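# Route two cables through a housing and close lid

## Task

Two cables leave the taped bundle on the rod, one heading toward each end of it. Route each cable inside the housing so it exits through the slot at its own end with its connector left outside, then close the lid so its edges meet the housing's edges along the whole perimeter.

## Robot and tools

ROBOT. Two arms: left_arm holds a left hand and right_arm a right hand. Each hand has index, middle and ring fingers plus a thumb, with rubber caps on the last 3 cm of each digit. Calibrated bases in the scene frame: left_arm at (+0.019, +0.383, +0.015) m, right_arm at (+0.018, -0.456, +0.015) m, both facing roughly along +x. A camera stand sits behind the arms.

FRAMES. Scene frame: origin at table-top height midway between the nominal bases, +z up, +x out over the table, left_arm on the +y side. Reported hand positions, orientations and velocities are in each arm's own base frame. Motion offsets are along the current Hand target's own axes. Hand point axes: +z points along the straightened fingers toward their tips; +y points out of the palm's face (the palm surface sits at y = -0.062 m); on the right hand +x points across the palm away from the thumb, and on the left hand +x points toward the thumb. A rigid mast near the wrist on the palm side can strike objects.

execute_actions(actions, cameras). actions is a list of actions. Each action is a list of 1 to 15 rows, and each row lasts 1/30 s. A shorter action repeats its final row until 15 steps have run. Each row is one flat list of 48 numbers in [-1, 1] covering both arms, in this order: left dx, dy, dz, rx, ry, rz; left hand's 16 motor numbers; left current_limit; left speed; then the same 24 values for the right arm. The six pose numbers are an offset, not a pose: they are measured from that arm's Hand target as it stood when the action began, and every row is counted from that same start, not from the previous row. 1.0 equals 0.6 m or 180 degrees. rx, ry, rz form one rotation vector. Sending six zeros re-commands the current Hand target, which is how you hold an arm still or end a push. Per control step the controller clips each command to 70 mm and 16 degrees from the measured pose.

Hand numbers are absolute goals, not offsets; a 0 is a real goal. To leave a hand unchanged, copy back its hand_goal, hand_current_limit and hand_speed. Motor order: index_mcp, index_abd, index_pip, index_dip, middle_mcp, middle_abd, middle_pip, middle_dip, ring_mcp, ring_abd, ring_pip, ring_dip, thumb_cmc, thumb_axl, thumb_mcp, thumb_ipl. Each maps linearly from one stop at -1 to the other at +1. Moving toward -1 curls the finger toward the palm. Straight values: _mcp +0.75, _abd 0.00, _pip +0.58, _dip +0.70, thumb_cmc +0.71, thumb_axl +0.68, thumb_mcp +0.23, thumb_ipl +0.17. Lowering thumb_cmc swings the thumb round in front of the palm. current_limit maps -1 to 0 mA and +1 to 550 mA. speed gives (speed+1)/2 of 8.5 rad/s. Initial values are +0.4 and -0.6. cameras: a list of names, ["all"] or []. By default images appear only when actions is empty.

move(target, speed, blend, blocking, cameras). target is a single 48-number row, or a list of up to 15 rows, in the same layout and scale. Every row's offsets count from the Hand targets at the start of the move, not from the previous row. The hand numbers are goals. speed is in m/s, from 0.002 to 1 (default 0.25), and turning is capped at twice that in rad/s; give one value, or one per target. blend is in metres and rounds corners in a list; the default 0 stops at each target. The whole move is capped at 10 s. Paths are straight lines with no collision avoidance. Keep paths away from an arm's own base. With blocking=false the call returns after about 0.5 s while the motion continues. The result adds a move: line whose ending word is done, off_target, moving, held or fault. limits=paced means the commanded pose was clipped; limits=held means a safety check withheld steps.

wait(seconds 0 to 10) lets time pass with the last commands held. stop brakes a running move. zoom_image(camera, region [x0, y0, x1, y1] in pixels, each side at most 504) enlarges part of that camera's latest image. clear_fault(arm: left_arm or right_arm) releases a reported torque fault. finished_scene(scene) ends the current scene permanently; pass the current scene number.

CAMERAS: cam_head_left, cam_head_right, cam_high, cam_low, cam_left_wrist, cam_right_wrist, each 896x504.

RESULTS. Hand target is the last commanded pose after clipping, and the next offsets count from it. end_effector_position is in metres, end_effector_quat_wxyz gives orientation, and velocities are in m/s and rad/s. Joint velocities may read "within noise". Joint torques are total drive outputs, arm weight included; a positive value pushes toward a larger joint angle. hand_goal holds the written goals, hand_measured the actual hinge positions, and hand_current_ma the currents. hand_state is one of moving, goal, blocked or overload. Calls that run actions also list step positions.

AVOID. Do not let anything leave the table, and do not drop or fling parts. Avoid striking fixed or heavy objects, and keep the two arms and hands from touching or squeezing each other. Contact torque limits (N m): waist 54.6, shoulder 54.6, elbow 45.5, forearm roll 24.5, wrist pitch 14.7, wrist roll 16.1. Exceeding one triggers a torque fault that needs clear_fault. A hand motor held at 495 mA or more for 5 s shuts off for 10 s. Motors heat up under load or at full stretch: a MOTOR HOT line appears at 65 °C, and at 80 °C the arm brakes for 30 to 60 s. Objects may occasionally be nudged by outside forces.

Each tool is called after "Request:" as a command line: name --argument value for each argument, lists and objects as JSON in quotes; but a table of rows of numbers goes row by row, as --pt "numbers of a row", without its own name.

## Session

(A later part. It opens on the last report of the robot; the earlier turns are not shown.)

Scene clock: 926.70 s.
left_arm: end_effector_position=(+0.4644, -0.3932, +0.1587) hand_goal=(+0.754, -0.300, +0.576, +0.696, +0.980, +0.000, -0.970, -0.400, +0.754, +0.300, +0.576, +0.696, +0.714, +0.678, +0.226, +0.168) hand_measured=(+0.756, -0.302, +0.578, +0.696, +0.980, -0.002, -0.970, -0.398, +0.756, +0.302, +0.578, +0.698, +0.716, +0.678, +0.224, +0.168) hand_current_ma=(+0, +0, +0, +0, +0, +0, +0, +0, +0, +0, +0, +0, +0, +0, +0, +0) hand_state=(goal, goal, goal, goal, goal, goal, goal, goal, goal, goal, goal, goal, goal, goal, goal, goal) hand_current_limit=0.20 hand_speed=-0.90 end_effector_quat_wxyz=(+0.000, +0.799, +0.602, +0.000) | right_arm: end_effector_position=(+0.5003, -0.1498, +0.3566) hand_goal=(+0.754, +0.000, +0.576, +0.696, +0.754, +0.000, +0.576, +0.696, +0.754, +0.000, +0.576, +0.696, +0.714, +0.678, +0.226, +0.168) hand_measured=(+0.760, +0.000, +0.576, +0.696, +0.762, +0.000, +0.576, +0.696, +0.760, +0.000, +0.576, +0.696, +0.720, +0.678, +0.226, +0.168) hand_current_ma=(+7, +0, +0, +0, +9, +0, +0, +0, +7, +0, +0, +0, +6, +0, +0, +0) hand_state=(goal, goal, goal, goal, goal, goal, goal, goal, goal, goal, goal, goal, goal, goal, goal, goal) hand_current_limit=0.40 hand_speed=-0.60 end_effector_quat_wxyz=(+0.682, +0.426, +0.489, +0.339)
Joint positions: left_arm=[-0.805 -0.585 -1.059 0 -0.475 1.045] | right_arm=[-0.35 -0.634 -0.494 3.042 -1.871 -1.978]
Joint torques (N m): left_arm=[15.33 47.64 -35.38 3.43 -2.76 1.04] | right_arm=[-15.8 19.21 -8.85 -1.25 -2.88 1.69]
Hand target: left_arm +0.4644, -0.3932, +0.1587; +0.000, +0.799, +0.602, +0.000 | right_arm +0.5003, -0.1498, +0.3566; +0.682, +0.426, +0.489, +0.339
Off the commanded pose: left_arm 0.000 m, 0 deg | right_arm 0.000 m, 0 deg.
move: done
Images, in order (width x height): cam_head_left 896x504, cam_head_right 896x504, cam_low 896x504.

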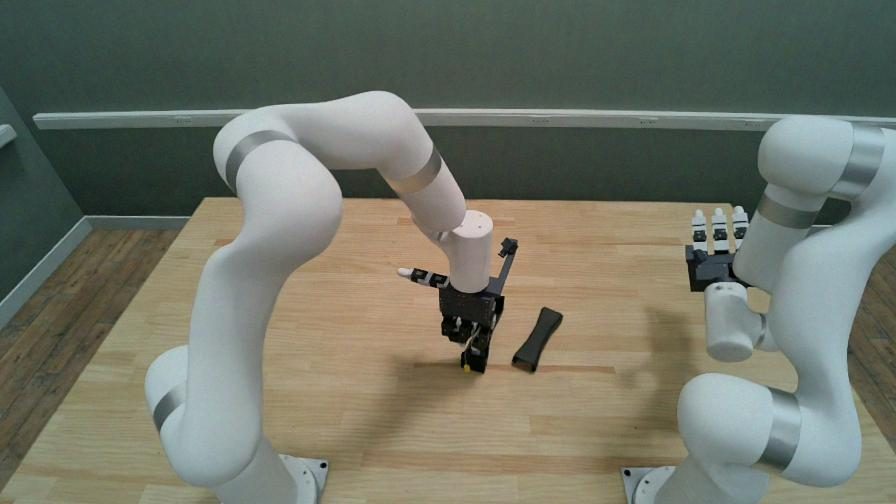

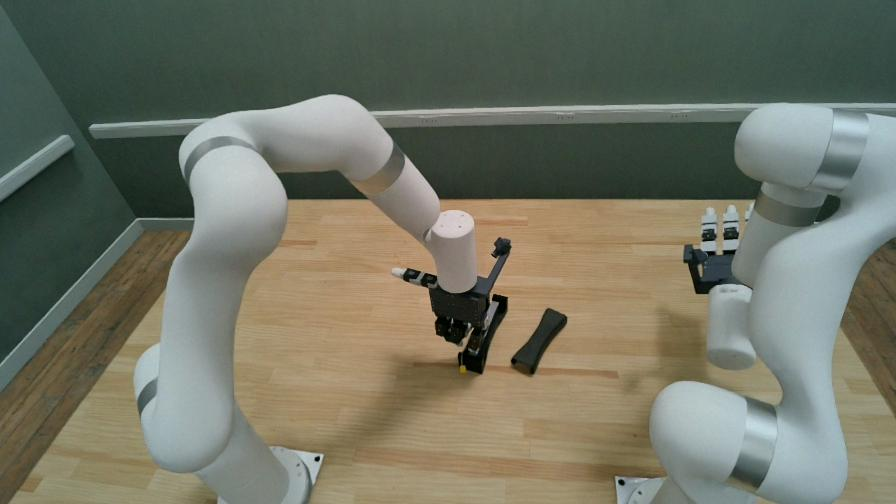

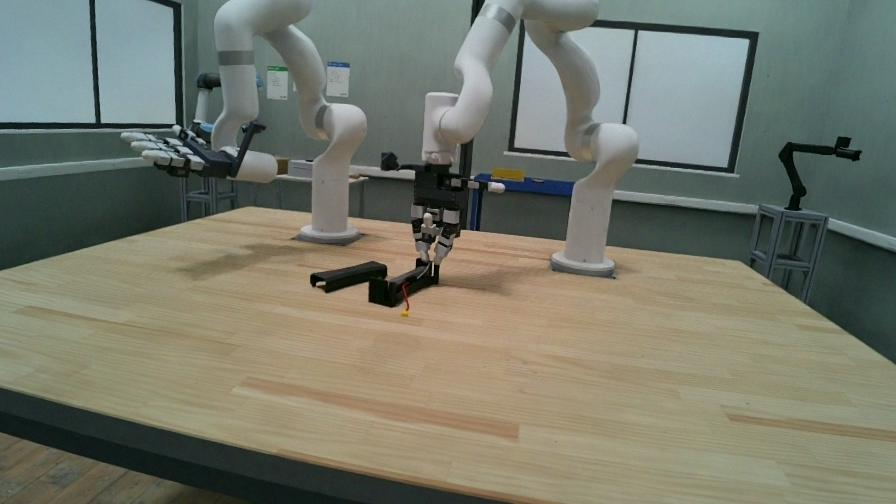

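Request:
move --target '[0,0,-0.1,0,0,0,0.754,-0.24,0.576,0.696,0.98,0,-0.97,-0.4,0.754,0.24,0.576,0.696,0.714,0.678,0.226,0.168,-0.6,-0.8,0,0,0,0,0,0,0.754,0,0.576,0.696,0.754,0,0.576,0.696,0.754,0,0.576,0.696,0.714,0.678,0.226,0.168,0.4,-0.6]' --speed 0.05

Request:
move --target '[0.18,0,0,0,0,0,0.754,-0.24,0.576,0.696,0.98,0,-0.97,-0.4,0.754,0.24,0.576,0.696,0.714,0.678,0.226,0.168,-0.6,-0.8,0,0,0,0,0,0,0.754,0,0.576,0.696,0.754,0,0.576,0.696,0.754,0,0.576,0.696,0.714,0.678,0.226,0.168,0.4,-0.6]' --speed 0.12 --cameras '["cam_head_right","cam_low","cam_head_left","cam_high","cam_left_wrist"]'

Request:
zoom_image --camera "cam_low" --region '[365, 240, 455, 310]'

Request:
zoom_image --camera "cam_head_left" --region '[450, 280, 530, 380]'

Request:
zoom_image --camera "cam_high" --region '[345, 210, 455, 320]'

Scene clock: 937.90 s.
left_arm: end_effector_position=(+0.4644, -0.3932, +0.2187) hand_goal=(+0.754, -0.240, +0.576, +0.696, +0.980, +0.000, -0.970, -0.400, +0.754, +0.240, +0.576, +0.696, +0.714, +0.678, +0.226, +0.168) hand_measured=(+0.756, -0.242, +0.578, +0.696, +0.980, -0.002, -0.970, -0.398, +0.756, +0.242, +0.578, +0.698, +0.716, +0.678, +0.224, +0.168) hand_current_ma=(+0, +0, +0, +0, +0, +0, +0, +0, +0, +0, +0, +0, +0, +0, +0, +0) hand_state=(goal, goal, goal, goal, goal, goal, goal, goal, goal, goal, goal, goal, goal, goal, goal, goal) hand_current_limit=-0.60 hand_speed=-0.80 end_effector_quat_wxyz=(+0.000, +0.799, +0.602, +0.000) | right_arm: end_effector_position=(+0.5003, -0.1498, +0.3566) hand_goal=(+0.754, +0.000, +0.576, +0.696, +0.754, +0.000, +0.576, +0.696, +0.754, +0.000, +0.576, +0.696, +0.714, +0.678, +0.226, +0.168) hand_measured=(+0.760, +0.000, +0.576, +0.696, +0.762, +0.000, +0.576, +0.696, +0.760, +0.000, +0.576, +0.696, +0.720, +0.678, +0.226, +0.168) hand_current_ma=(+7, +0, +0, +0, +9, +0, +0, +0, +7, +0, +0, +0, +6, +0, +0, +0) hand_state=(goal, goal, goal, goal, goal, goal, goal, goal, goal, goal, goal, goal, goal, goal, goal, goal) hand_current_limit=0.40 hand_speed=-0.60 end_effector_quat_wxyz=(+0.682, +0.426, +0.489, +0.339)
Joint positions: left_arm=[-0.805 -0.484 -1.075 0 -0.591 1.045] | right_arm=[-0.35 -0.634 -0.494 3.042 -1.871 -1.978]
Joint torques (N m): left_arm=[9.4 46.25 -37.33 -1.34 -2.8 1] | right_arm=[-15.41 18.86 -8.83 -1.33 -3 1.68]
Hand target: left_arm +0.4644, -0.3932, +0.2187; +0.000, +0.799, +0.602, +0.000 | right_arm +0.5003, -0.1498, +0.3566; +0.682, +0.426, +0.489, +0.339
Off the commanded pose: left_arm 0.000 m, 0 deg | right_arm 0.000 m, 0 deg.
move: done

Scene clock: 939.23 s.
left_arm: end_effector_position=(+0.4942, -0.2895, +0.2188) hand_goal=(+0.754, -0.240, +0.576, +0.696, +0.980, +0.000, -0.970, -0.400, +0.754, +0.240, +0.576, +0.696, +0.714, +0.678, +0.226, +0.168) hand_measured=(+0.756, -0.242, +0.578, +0.696, +0.980, -0.002, -0.970, -0.398, +0.756, +0.242, +0.578, +0.698, +0.716, +0.678, +0.224, +0.168) hand_current_ma=(+0, +0, +0, +0, +0, +0, +0, +0, +0, +0, +0, +0, +0, +0, +0, +0) hand_state=(goal, goal, goal, goal, goal, goal, goal, goal, goal, goal, goal, goal, goal, goal, goal, goal) hand_current_limit=-0.60 hand_speed=-0.80 end_effector_quat_wxyz=(+0.000, +0.799, +0.602, +0.000) | right_arm: end_effector_position=(+0.5003, -0.1498, +0.3566) hand_goal=(+0.754, +0.000, +0.576, +0.696, +0.754, +0.000, +0.576, +0.696, +0.754, +0.000, +0.576, +0.696, +0.714, +0.678, +0.226, +0.168) hand_measured=(+0.760, +0.000, +0.576, +0.696, +0.762, +0.000, +0.576, +0.696, +0.760, +0.000, +0.576, +0.696, +0.720, +0.678, +0.226, +0.168) hand_current_ma=(+7, +0, +0, +0, +9, +0, +0, +0, +7, +0, +0, +0, +6, +0, +0, +0) hand_state=(goal, goal, goal, goal, goal, goal, goal, goal, goal, goal, goal, goal, goal, goal, goal, goal) hand_current_limit=0.40 hand_speed=-0.60 end_effector_quat_wxyz=(+0.682, +0.426, +0.489, +0.339)
Joint positions: left_arm=[-0.617 -0.39 -0.937 0.001 -0.548 1.233] | right_arm=[-0.35 -0.634 -0.494 3.042 -1.871 -1.978]
Joint torques (N m): left_arm=[14.61 43.33 -18.01 -2.5 3.12 1.02] | right_arm=[-15.01 19.39 -8.68 -1 -3.08 1.67]
Hand target: left_arm +0.4942, -0.2894, +0.2188; +0.000, +0.799, +0.602, +0.000 | right_arm +0.5003, -0.1498, +0.3566; +0.682, +0.426, +0.489, +0.339
Off the commanded pose: left_arm 0.000 m, 0 deg | right_arm 0.000 m, 0 deg.
move: done
Images, in order (width x height): cam_head_left 896x504, cam_head_right 896x504, cam_high 896x504, cam_low 896x504, cam_left_wrist 896x504.

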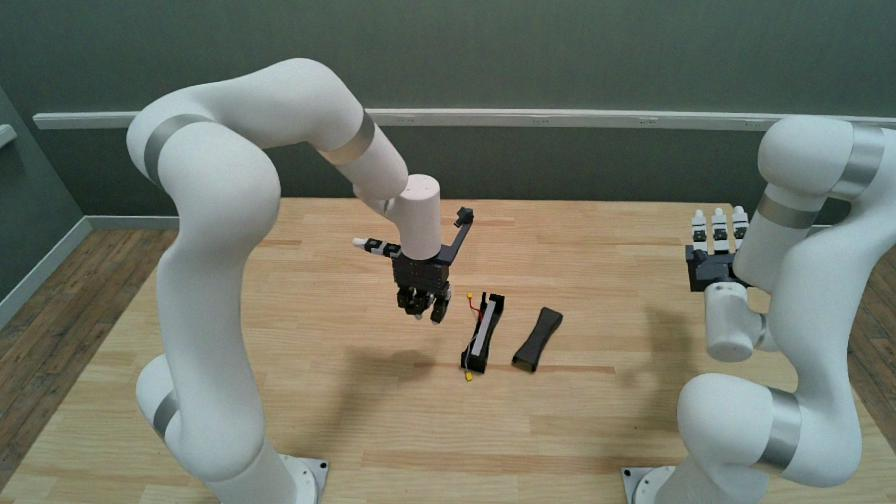

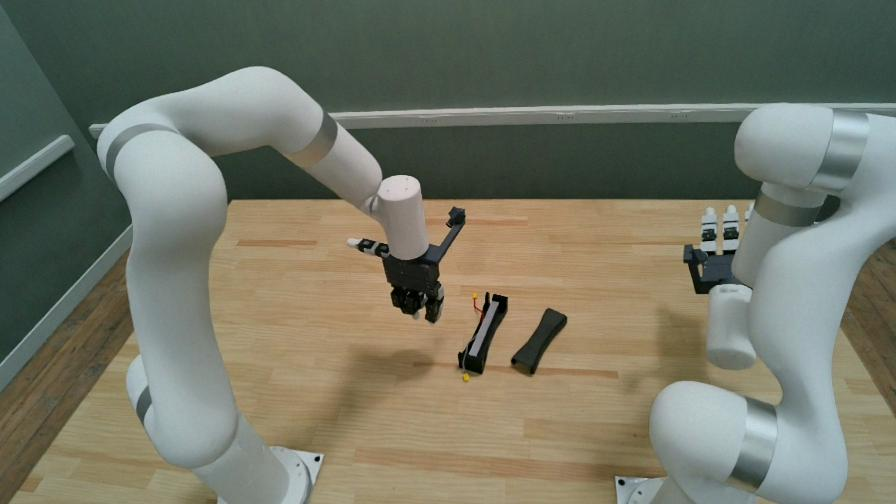

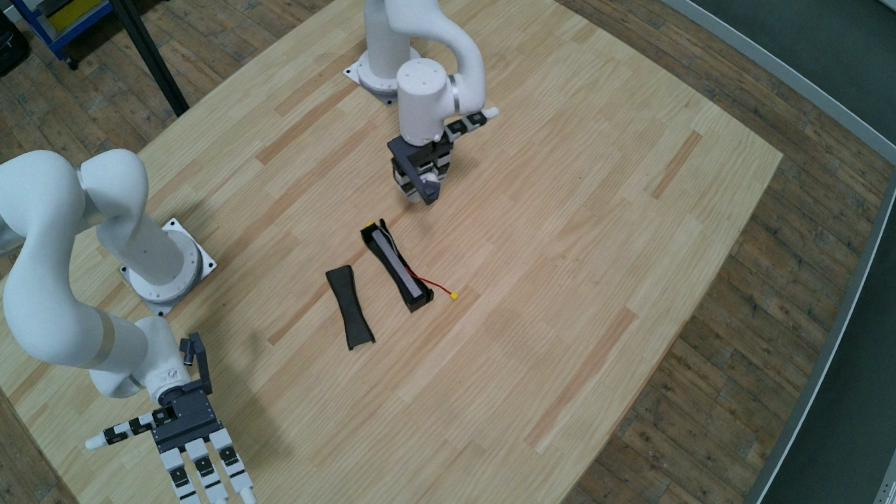

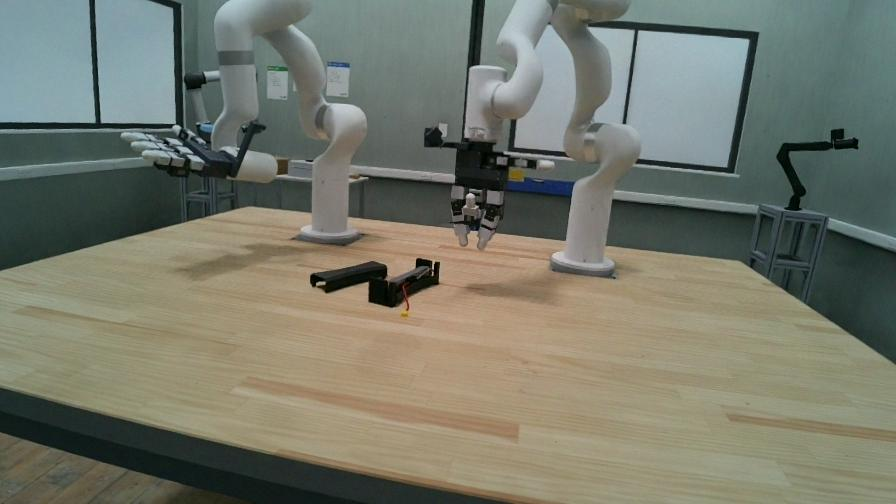

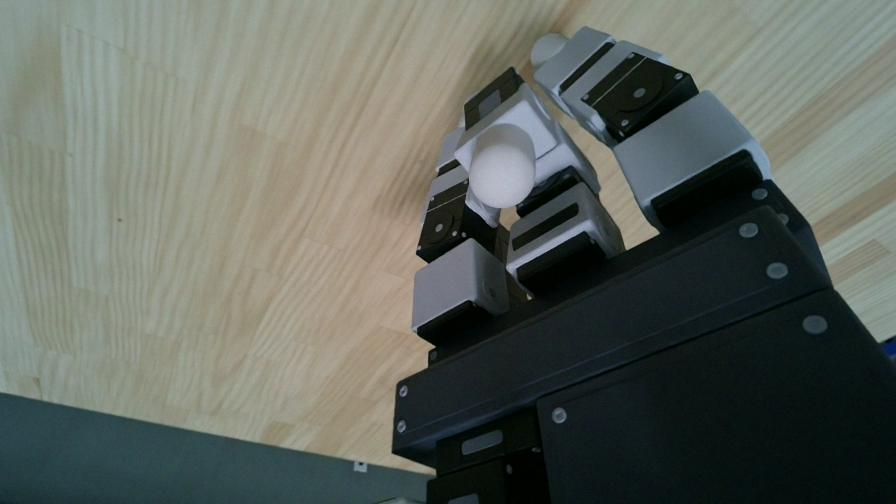

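Scaled by 5.600 from the camera's 896x504 image, which has a finer 1280x720 frame.

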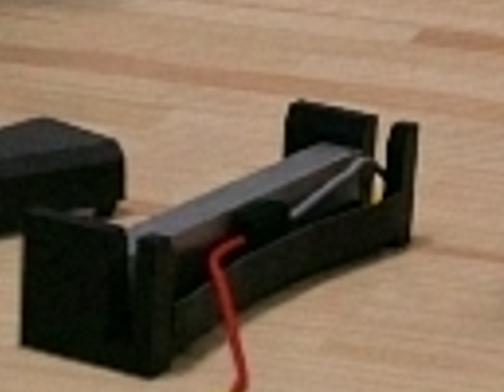

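Scaled by 5.040 from the camera's 896x504 image, which has a finer 1280x720 frame.

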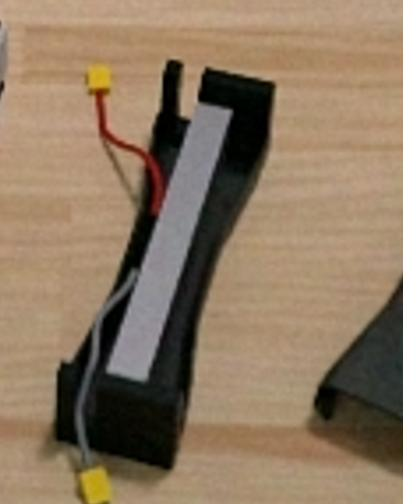

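Scaled by 4.582 from the camera's 896x504 image, which has a finer 1280x720 frame.

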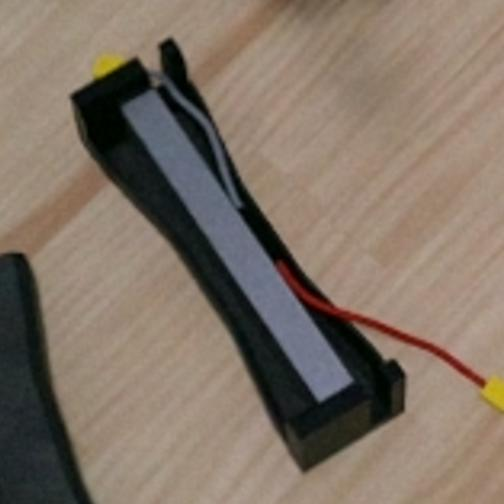

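Request:
zoom_image --camera "cam_head_left" --region '[460, 285, 500, 335]'

Request:
zoom_image --camera "cam_low" --region '[385, 270, 425, 320]'

Request:
zoom_image --camera "cam_high" --region '[395, 260, 465, 320]'

Request:
zoom_image --camera "cam_low" --region '[415, 250, 445, 290]'

Scaled by 10.080 from the camera's 896x504 image, which has a finer 1280x720 frame.

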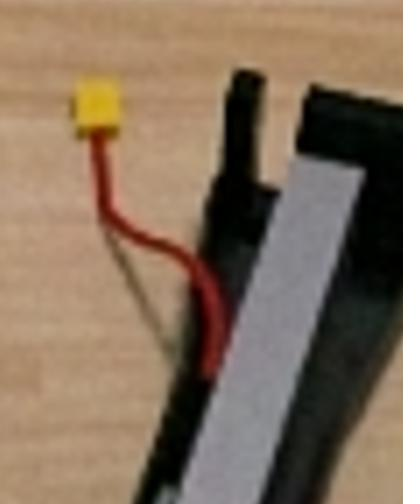

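Scaled by 10.080 from the camera's 896x504 image, which has a finer 1280x720 frame.

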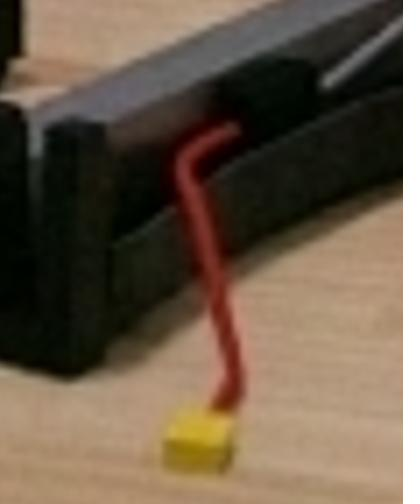

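Scaled by 7.200 from the camera's 896x504 image, which has a finer 1280x720 frame.

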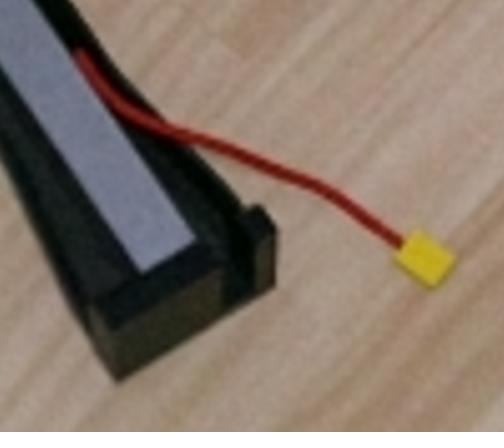

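Scaled by 12.600 from the camera's 896x504 image, which has a finer 1280x720 frame.

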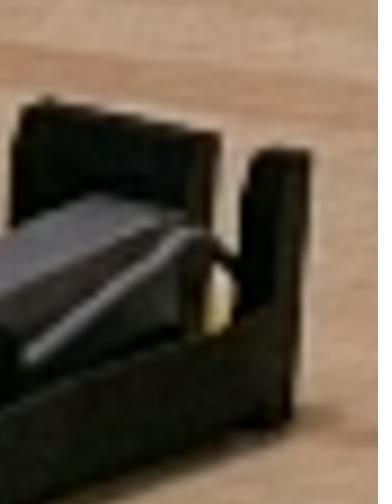

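Request:
move --target '[-0.032,0.1937,0.1,0,0,-0.2944,0.754,-0.24,0.576,0.696,0.98,0,-0.97,-0.4,0.754,0.24,0.576,0.696,0.714,0.678,0.226,0.168,-0.6,-0.8,0,0,0,0,0,0,0.754,0,0.576,0.696,0.754,0,0.576,0.696,0.754,0,0.576,0.696,0.714,0.678,0.226,0.168,0.4,-0.6]' --speed 0.15 --cameras '["cam_head_right","cam_low","cam_head_left","cam_high","cam_left_wrist"]'

Request:
zoom_image --camera "cam_low" --region '[365, 220, 465, 330]'

Request:
zoom_image --camera "cam_high" --region '[385, 230, 485, 320]'

Request:
zoom_image --camera "cam_left_wrist" --region '[400, 0, 700, 240]'

Scene clock: 1041.13 s.
left_arm: end_effector_position=(+0.6006, -0.3399, +0.1587) hand_goal=(+0.754, -0.240, +0.576, +0.696, +0.980, +0.000, -0.970, -0.400, +0.754, +0.240, +0.576, +0.696, +0.714, +0.678, +0.226, +0.168) hand_measured=(+0.756, -0.242, +0.578, +0.696, +0.980, -0.002, -0.970, -0.398, +0.756, +0.252, +0.578, +0.698, +0.716, +0.678, +0.224, +0.168) hand_current_ma=(+0, +0, +0, +0, +0, +0, +0, +0, +0, +3, +0, +0, +0, +0, +0, +0) hand_state=(goal, goal, goal, goal, goal, goal, goal, goal, goal, goal, goal, goal, goal, goal, goal, goal) hand_current_limit=-0.60 hand_speed=-0.80 end_effector_quat_wxyz=(+0.000, +0.446, +0.895, +0.000) | right_arm: end_effector_position=(+0.5003, -0.1498, +0.3566) hand_goal=(+0.754, +0.000, +0.576, +0.696, +0.754, +0.000, +0.576, +0.696, +0.754, +0.000, +0.576, +0.696, +0.714, +0.678, +0.226, +0.168) hand_measured=(+0.760, +0.000, +0.576, +0.696, +0.762, +0.000, +0.576, +0.696, +0.760, +0.000, +0.576, +0.696, +0.720, +0.678, +0.226, +0.168) hand_current_ma=(+7, +0, +0, +0, +9, +0, +0, +0, +7, +0, +0, +0, +6, +0, +0, +0) hand_state=(goal, goal, goal, goal, goal, goal, goal, goal, goal, goal, goal, goal, goal, goal, goal, goal) hand_current_limit=0.40 hand_speed=-0.60 end_effector_quat_wxyz=(+0.682, +0.426, +0.489, +0.339)
Joint positions: left_arm=[-0.643 -0.87 -1.551 0.001 -0.681 0.282] | right_arm=[-0.35 -0.634 -0.494 3.042 -1.871 -1.978]
Joint torques (N m): left_arm=[14.58 31.51 -38.91 3.92 -2.65 -1.21] | right_arm=[-15.48 18.81 -8.85 -1.17 -3.25 1.69]
Hand target: left_arm +0.6006, -0.3399, +0.1587; +0.000, +0.446, +0.895, +0.000 | right_arm +0.5003, -0.1498, +0.3566; +0.682, +0.426, +0.489, +0.339
Off the commanded pose: left_arm 0.000 m, 0 deg | right_arm 0.000 m, 0 deg.
move: done
Images, in order (width x height): cam_head_left 896x504, cam_head_right 896x504, cam_high 896x504, cam_low 896x504, cam_left_wrist 896x504.

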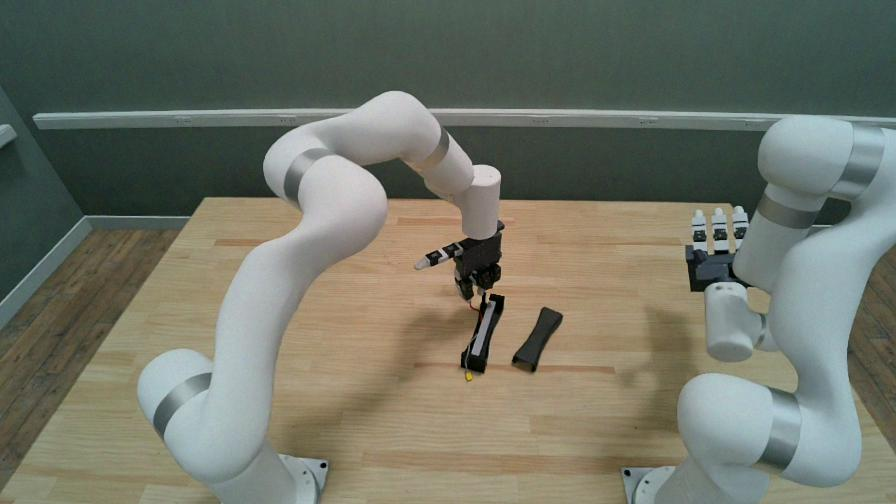

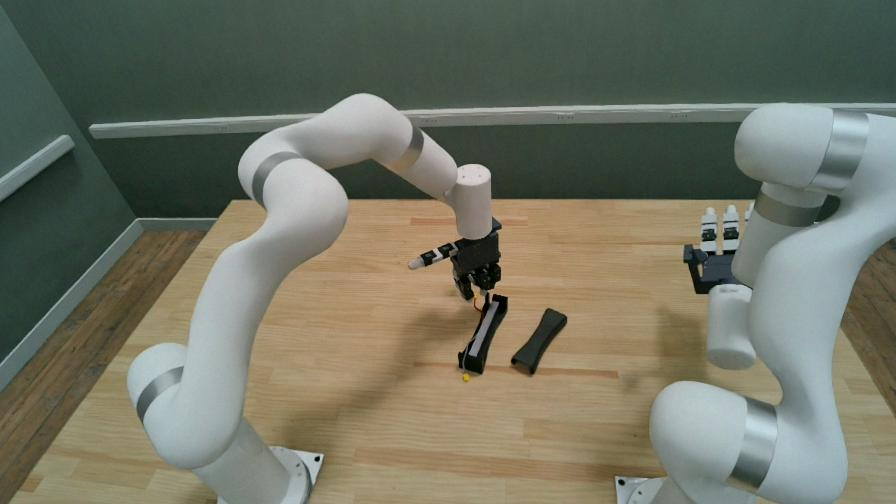

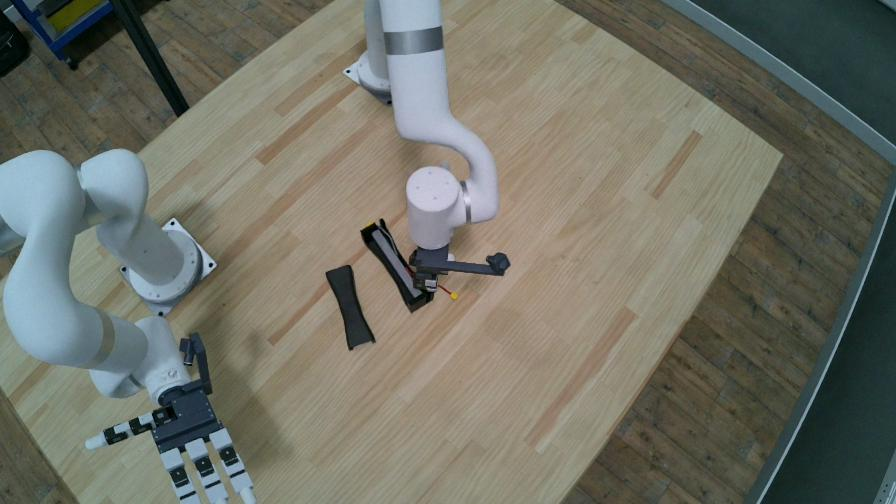

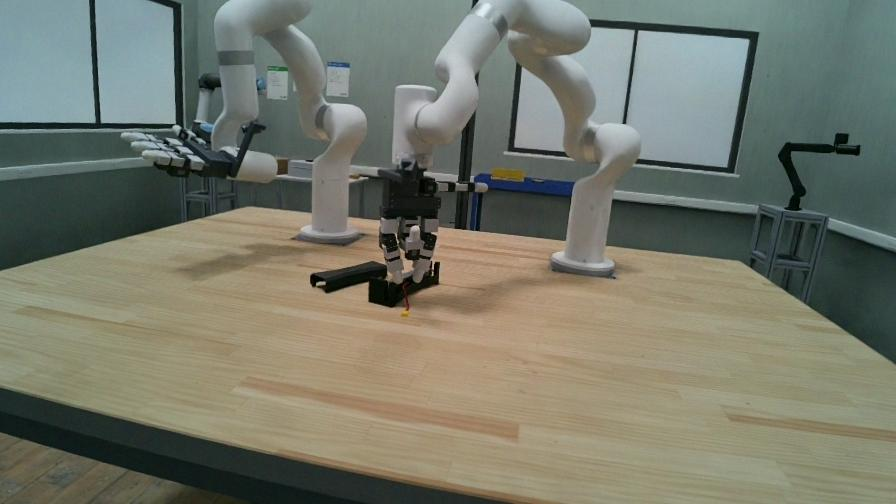

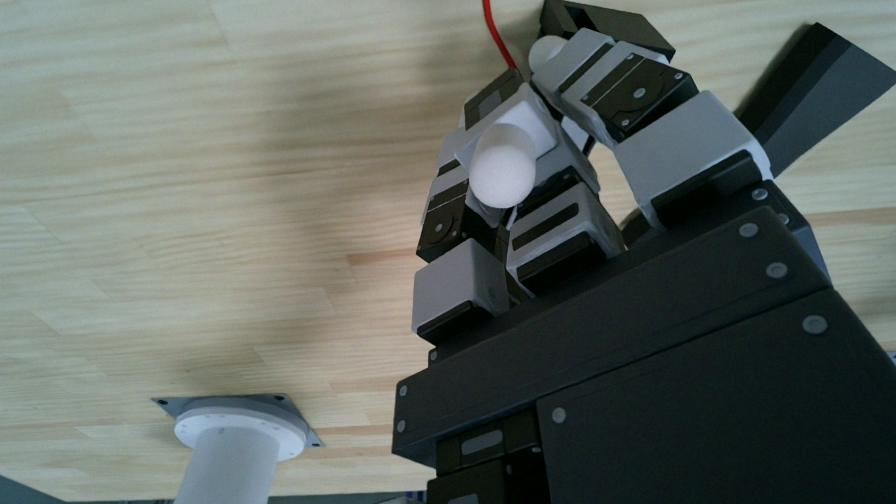

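Scaled by 4.582 from the camera's 896x504 image, which has a finer 1280x720 frame.

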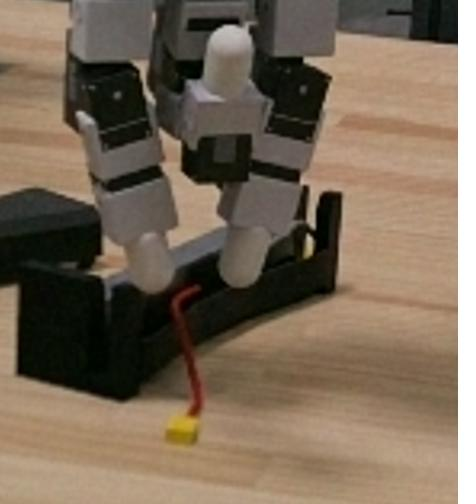

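Scaled by 5.040 from the camera's 896x504 image, which has a finer 1280x720 frame.

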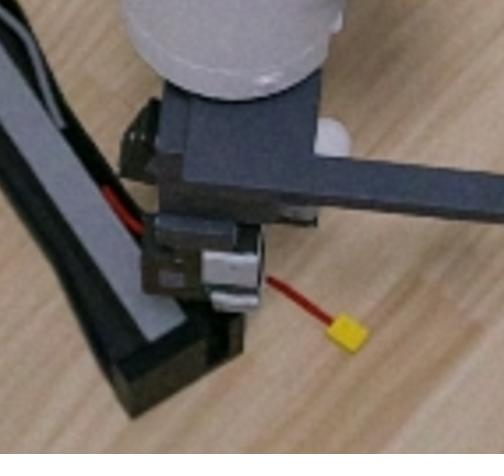

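Scaled by 1.680 from the camera's 896x504 image, which has a finer 1280x720 frame.

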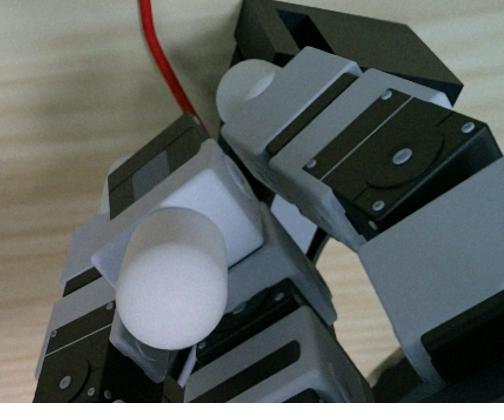

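Request:
zoom_image --camera "cam_head_left" --region '[455, 260, 515, 330]'

Request:
zoom_image --camera "cam_head_right" --region '[455, 260, 515, 330]'

Scaled by 7.200 from the camera's 896x504 image, which has a finer 1280x720 frame.

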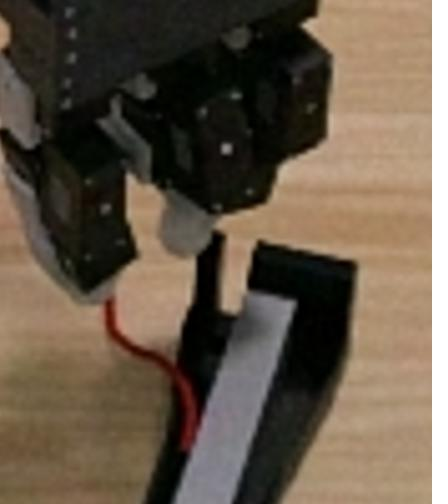

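Scaled by 7.200 from the camera's 896x504 image, which has a finer 1280x720 frame.

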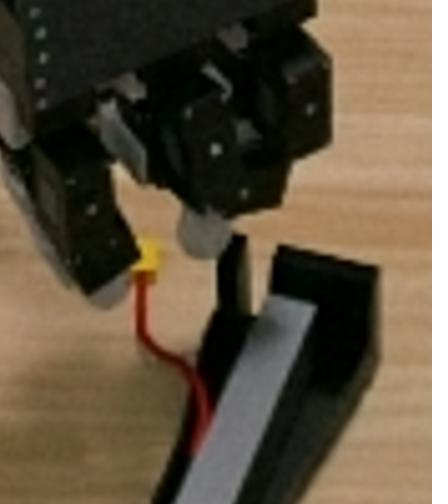

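Request:
move --target '[-0.0077,0.0211,0.057,0,0,0,0.754,-0.24,0.576,0.696,0.98,0,-0.97,-0.4,0.754,0.24,0.576,0.696,0.714,0.678,0.226,0.168,-0.6,-0.8,0,0,0,0,0,0,0.754,0,0.576,0.696,0.754,0,0.576,0.696,0.754,0,0.576,0.696,0.714,0.678,0.226,0.168,0.4,-0.6]' --speed 0.08 --cameras '["cam_head_right","cam_low","cam_head_left","cam_left_wrist"]'

Request:
zoom_image --camera "cam_low" --region '[380, 260, 440, 325]'

Request:
zoom_image --camera "cam_left_wrist" --region '[400, 0, 700, 240]'

Request:
zoom_image --camera "cam_head_left" --region '[455, 270, 505, 330]'

Request:
zoom_image --camera "cam_head_right" --region '[455, 270, 505, 330]'

Scene clock: 1075.33 s.
left_arm: end_effector_position=(+0.6135, -0.3360, +0.1245) hand_goal=(+0.754, -0.240, +0.576, +0.696, +0.980, +0.000, -0.970, -0.400, +0.754, +0.240, +0.576, +0.696, +0.714, +0.678, +0.226, +0.168) hand_measured=(+0.754, -0.242, +0.578, +0.696, +0.980, -0.002, -0.970, -0.398, +0.748, +0.242, +0.572, +0.700, +0.716, +0.678, +0.224, +0.168) hand_current_ma=(+0, +0, +0, +0, +0, +0, +0, +0, -1, +0, +0, +0, +0, +0, +0, +0) hand_state=(goal, goal, goal, goal, goal, goal, goal, goal, goal, goal, goal, goal, goal, goal, goal, goal) hand_current_limit=-0.60 hand_speed=-0.80 end_effector_quat_wxyz=(+0.000, +0.446, +0.895, +0.000) | right_arm: end_effector_position=(+0.5003, -0.1498, +0.3566) hand_goal=(+0.754, +0.000, +0.576, +0.696, +0.754, +0.000, +0.576, +0.696, +0.754, +0.000, +0.576, +0.696, +0.714, +0.678, +0.226, +0.168) hand_measured=(+0.760, +0.000, +0.576, +0.696, +0.762, +0.000, +0.576, +0.696, +0.760, +0.000, +0.576, +0.696, +0.720, +0.678, +0.226, +0.168) hand_current_ma=(+7, +0, +0, +0, +9, +0, +0, +0, +7, +0, +0, +0, +6, +0, +0, +0) hand_state=(goal, goal, goal, goal, goal, goal, goal, goal, goal, goal, goal, goal, goal, goal, goal, goal) hand_current_limit=0.40 hand_speed=-0.60 end_effector_quat_wxyz=(+0.682, +0.426, +0.489, +0.339)
Joint positions: left_arm=[-0.627 -0.939 -1.584 0.001 -0.646 0.298] | right_arm=[-0.35 -0.634 -0.494 3.042 -1.871 -1.978]
Joint torques (N m): left_arm=[14.7 32.76 -38.48 1.78 3.02 0.99] | right_arm=[-15.49 18.82 -8.59 -1.01 -3.18 1.64]
Hand target: left_arm +0.6135, -0.3360, +0.1245; +0.000, +0.446, +0.895, +0.000 | right_arm +0.5003, -0.1498, +0.3566; +0.682, +0.426, +0.489, +0.339
Off the commanded pose: left_arm 0.000 m, 0 deg | right_arm 0.000 m, 0 deg.
move: done
Images, in order (width x height): cam_head_left 896x504, cam_head_right 896x504, cam_low 896x504, cam_left_wrist 896x504.

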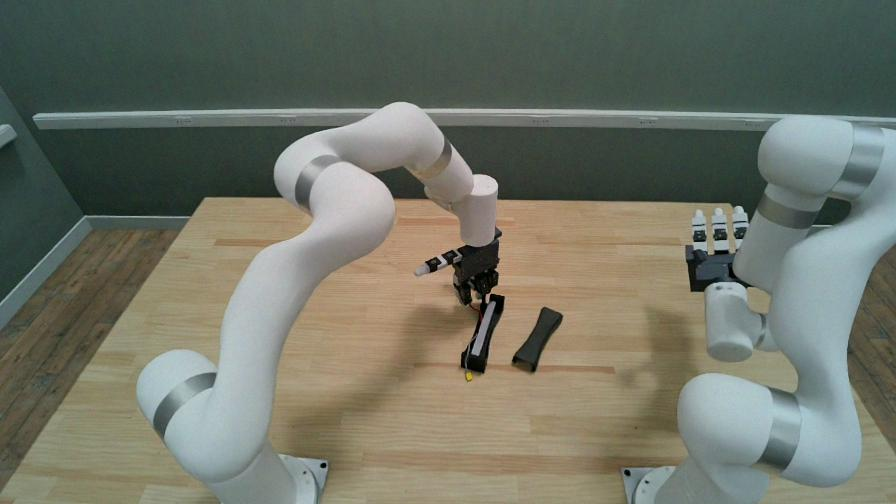

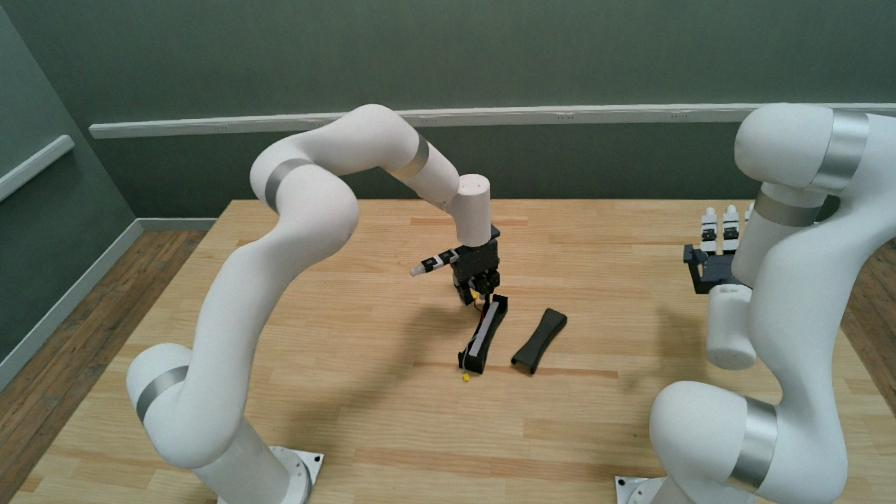

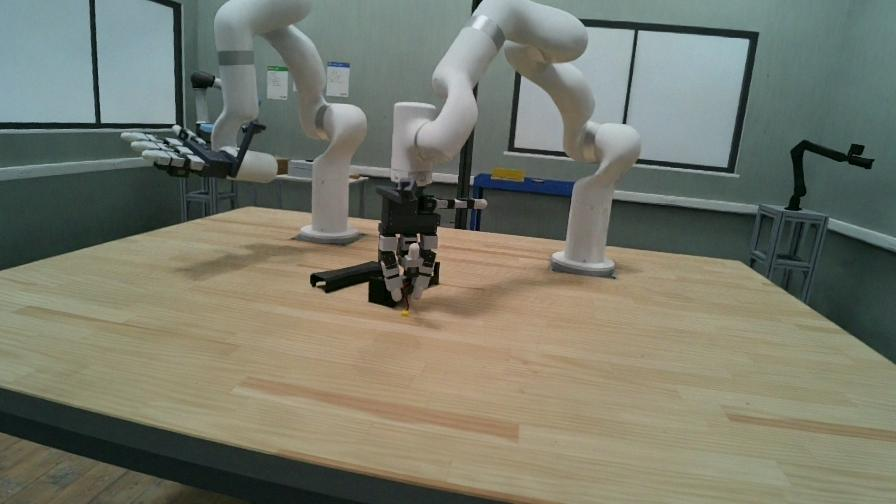

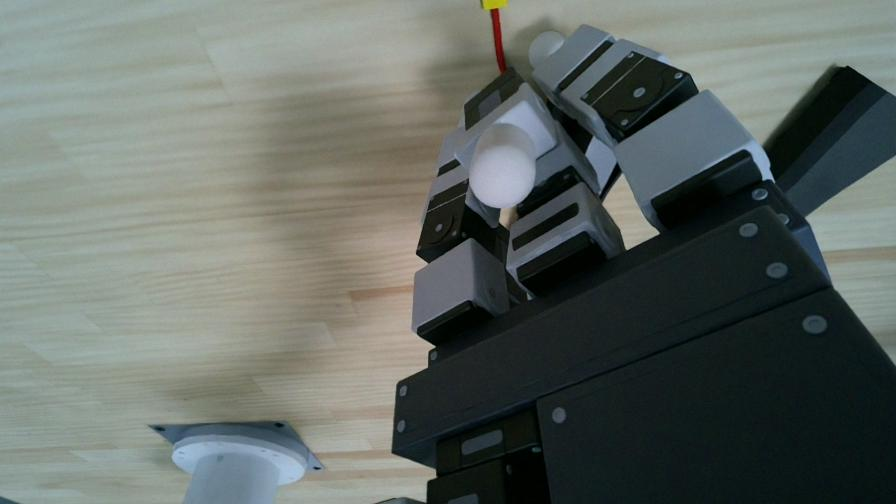

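Scaled by 7.754 from the camera's 896x504 image, which has a finer 1280x720 frame.

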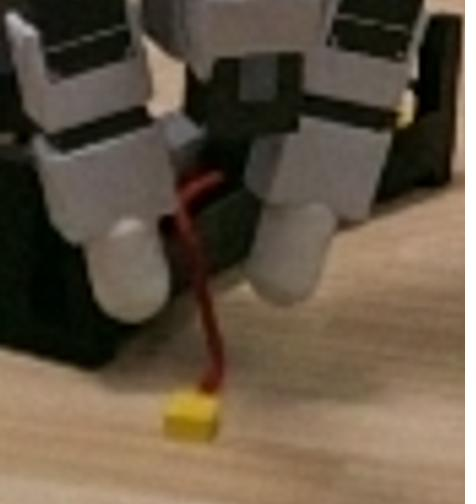

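Scaled by 1.680 from the camera's 896x504 image, which has a finer 1280x720 frame.

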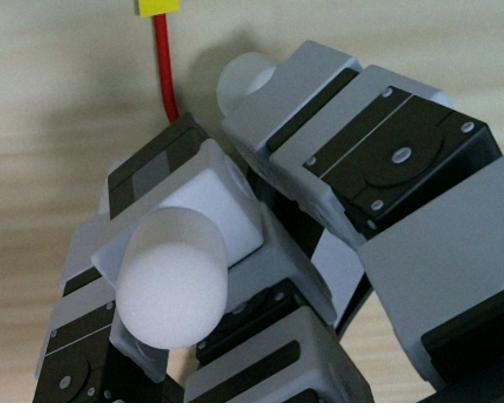

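Scaled by 8.400 from the camera's 896x504 image, which has a finer 1280x720 frame.

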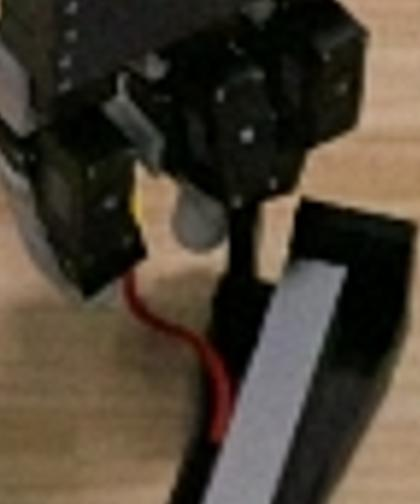

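Scaled by 8.400 from the camera's 896x504 image, which has a finer 1280x720 frame.

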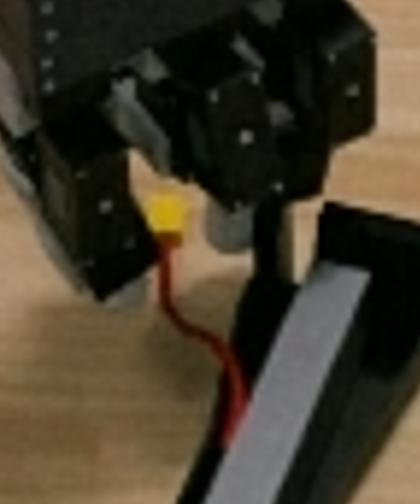

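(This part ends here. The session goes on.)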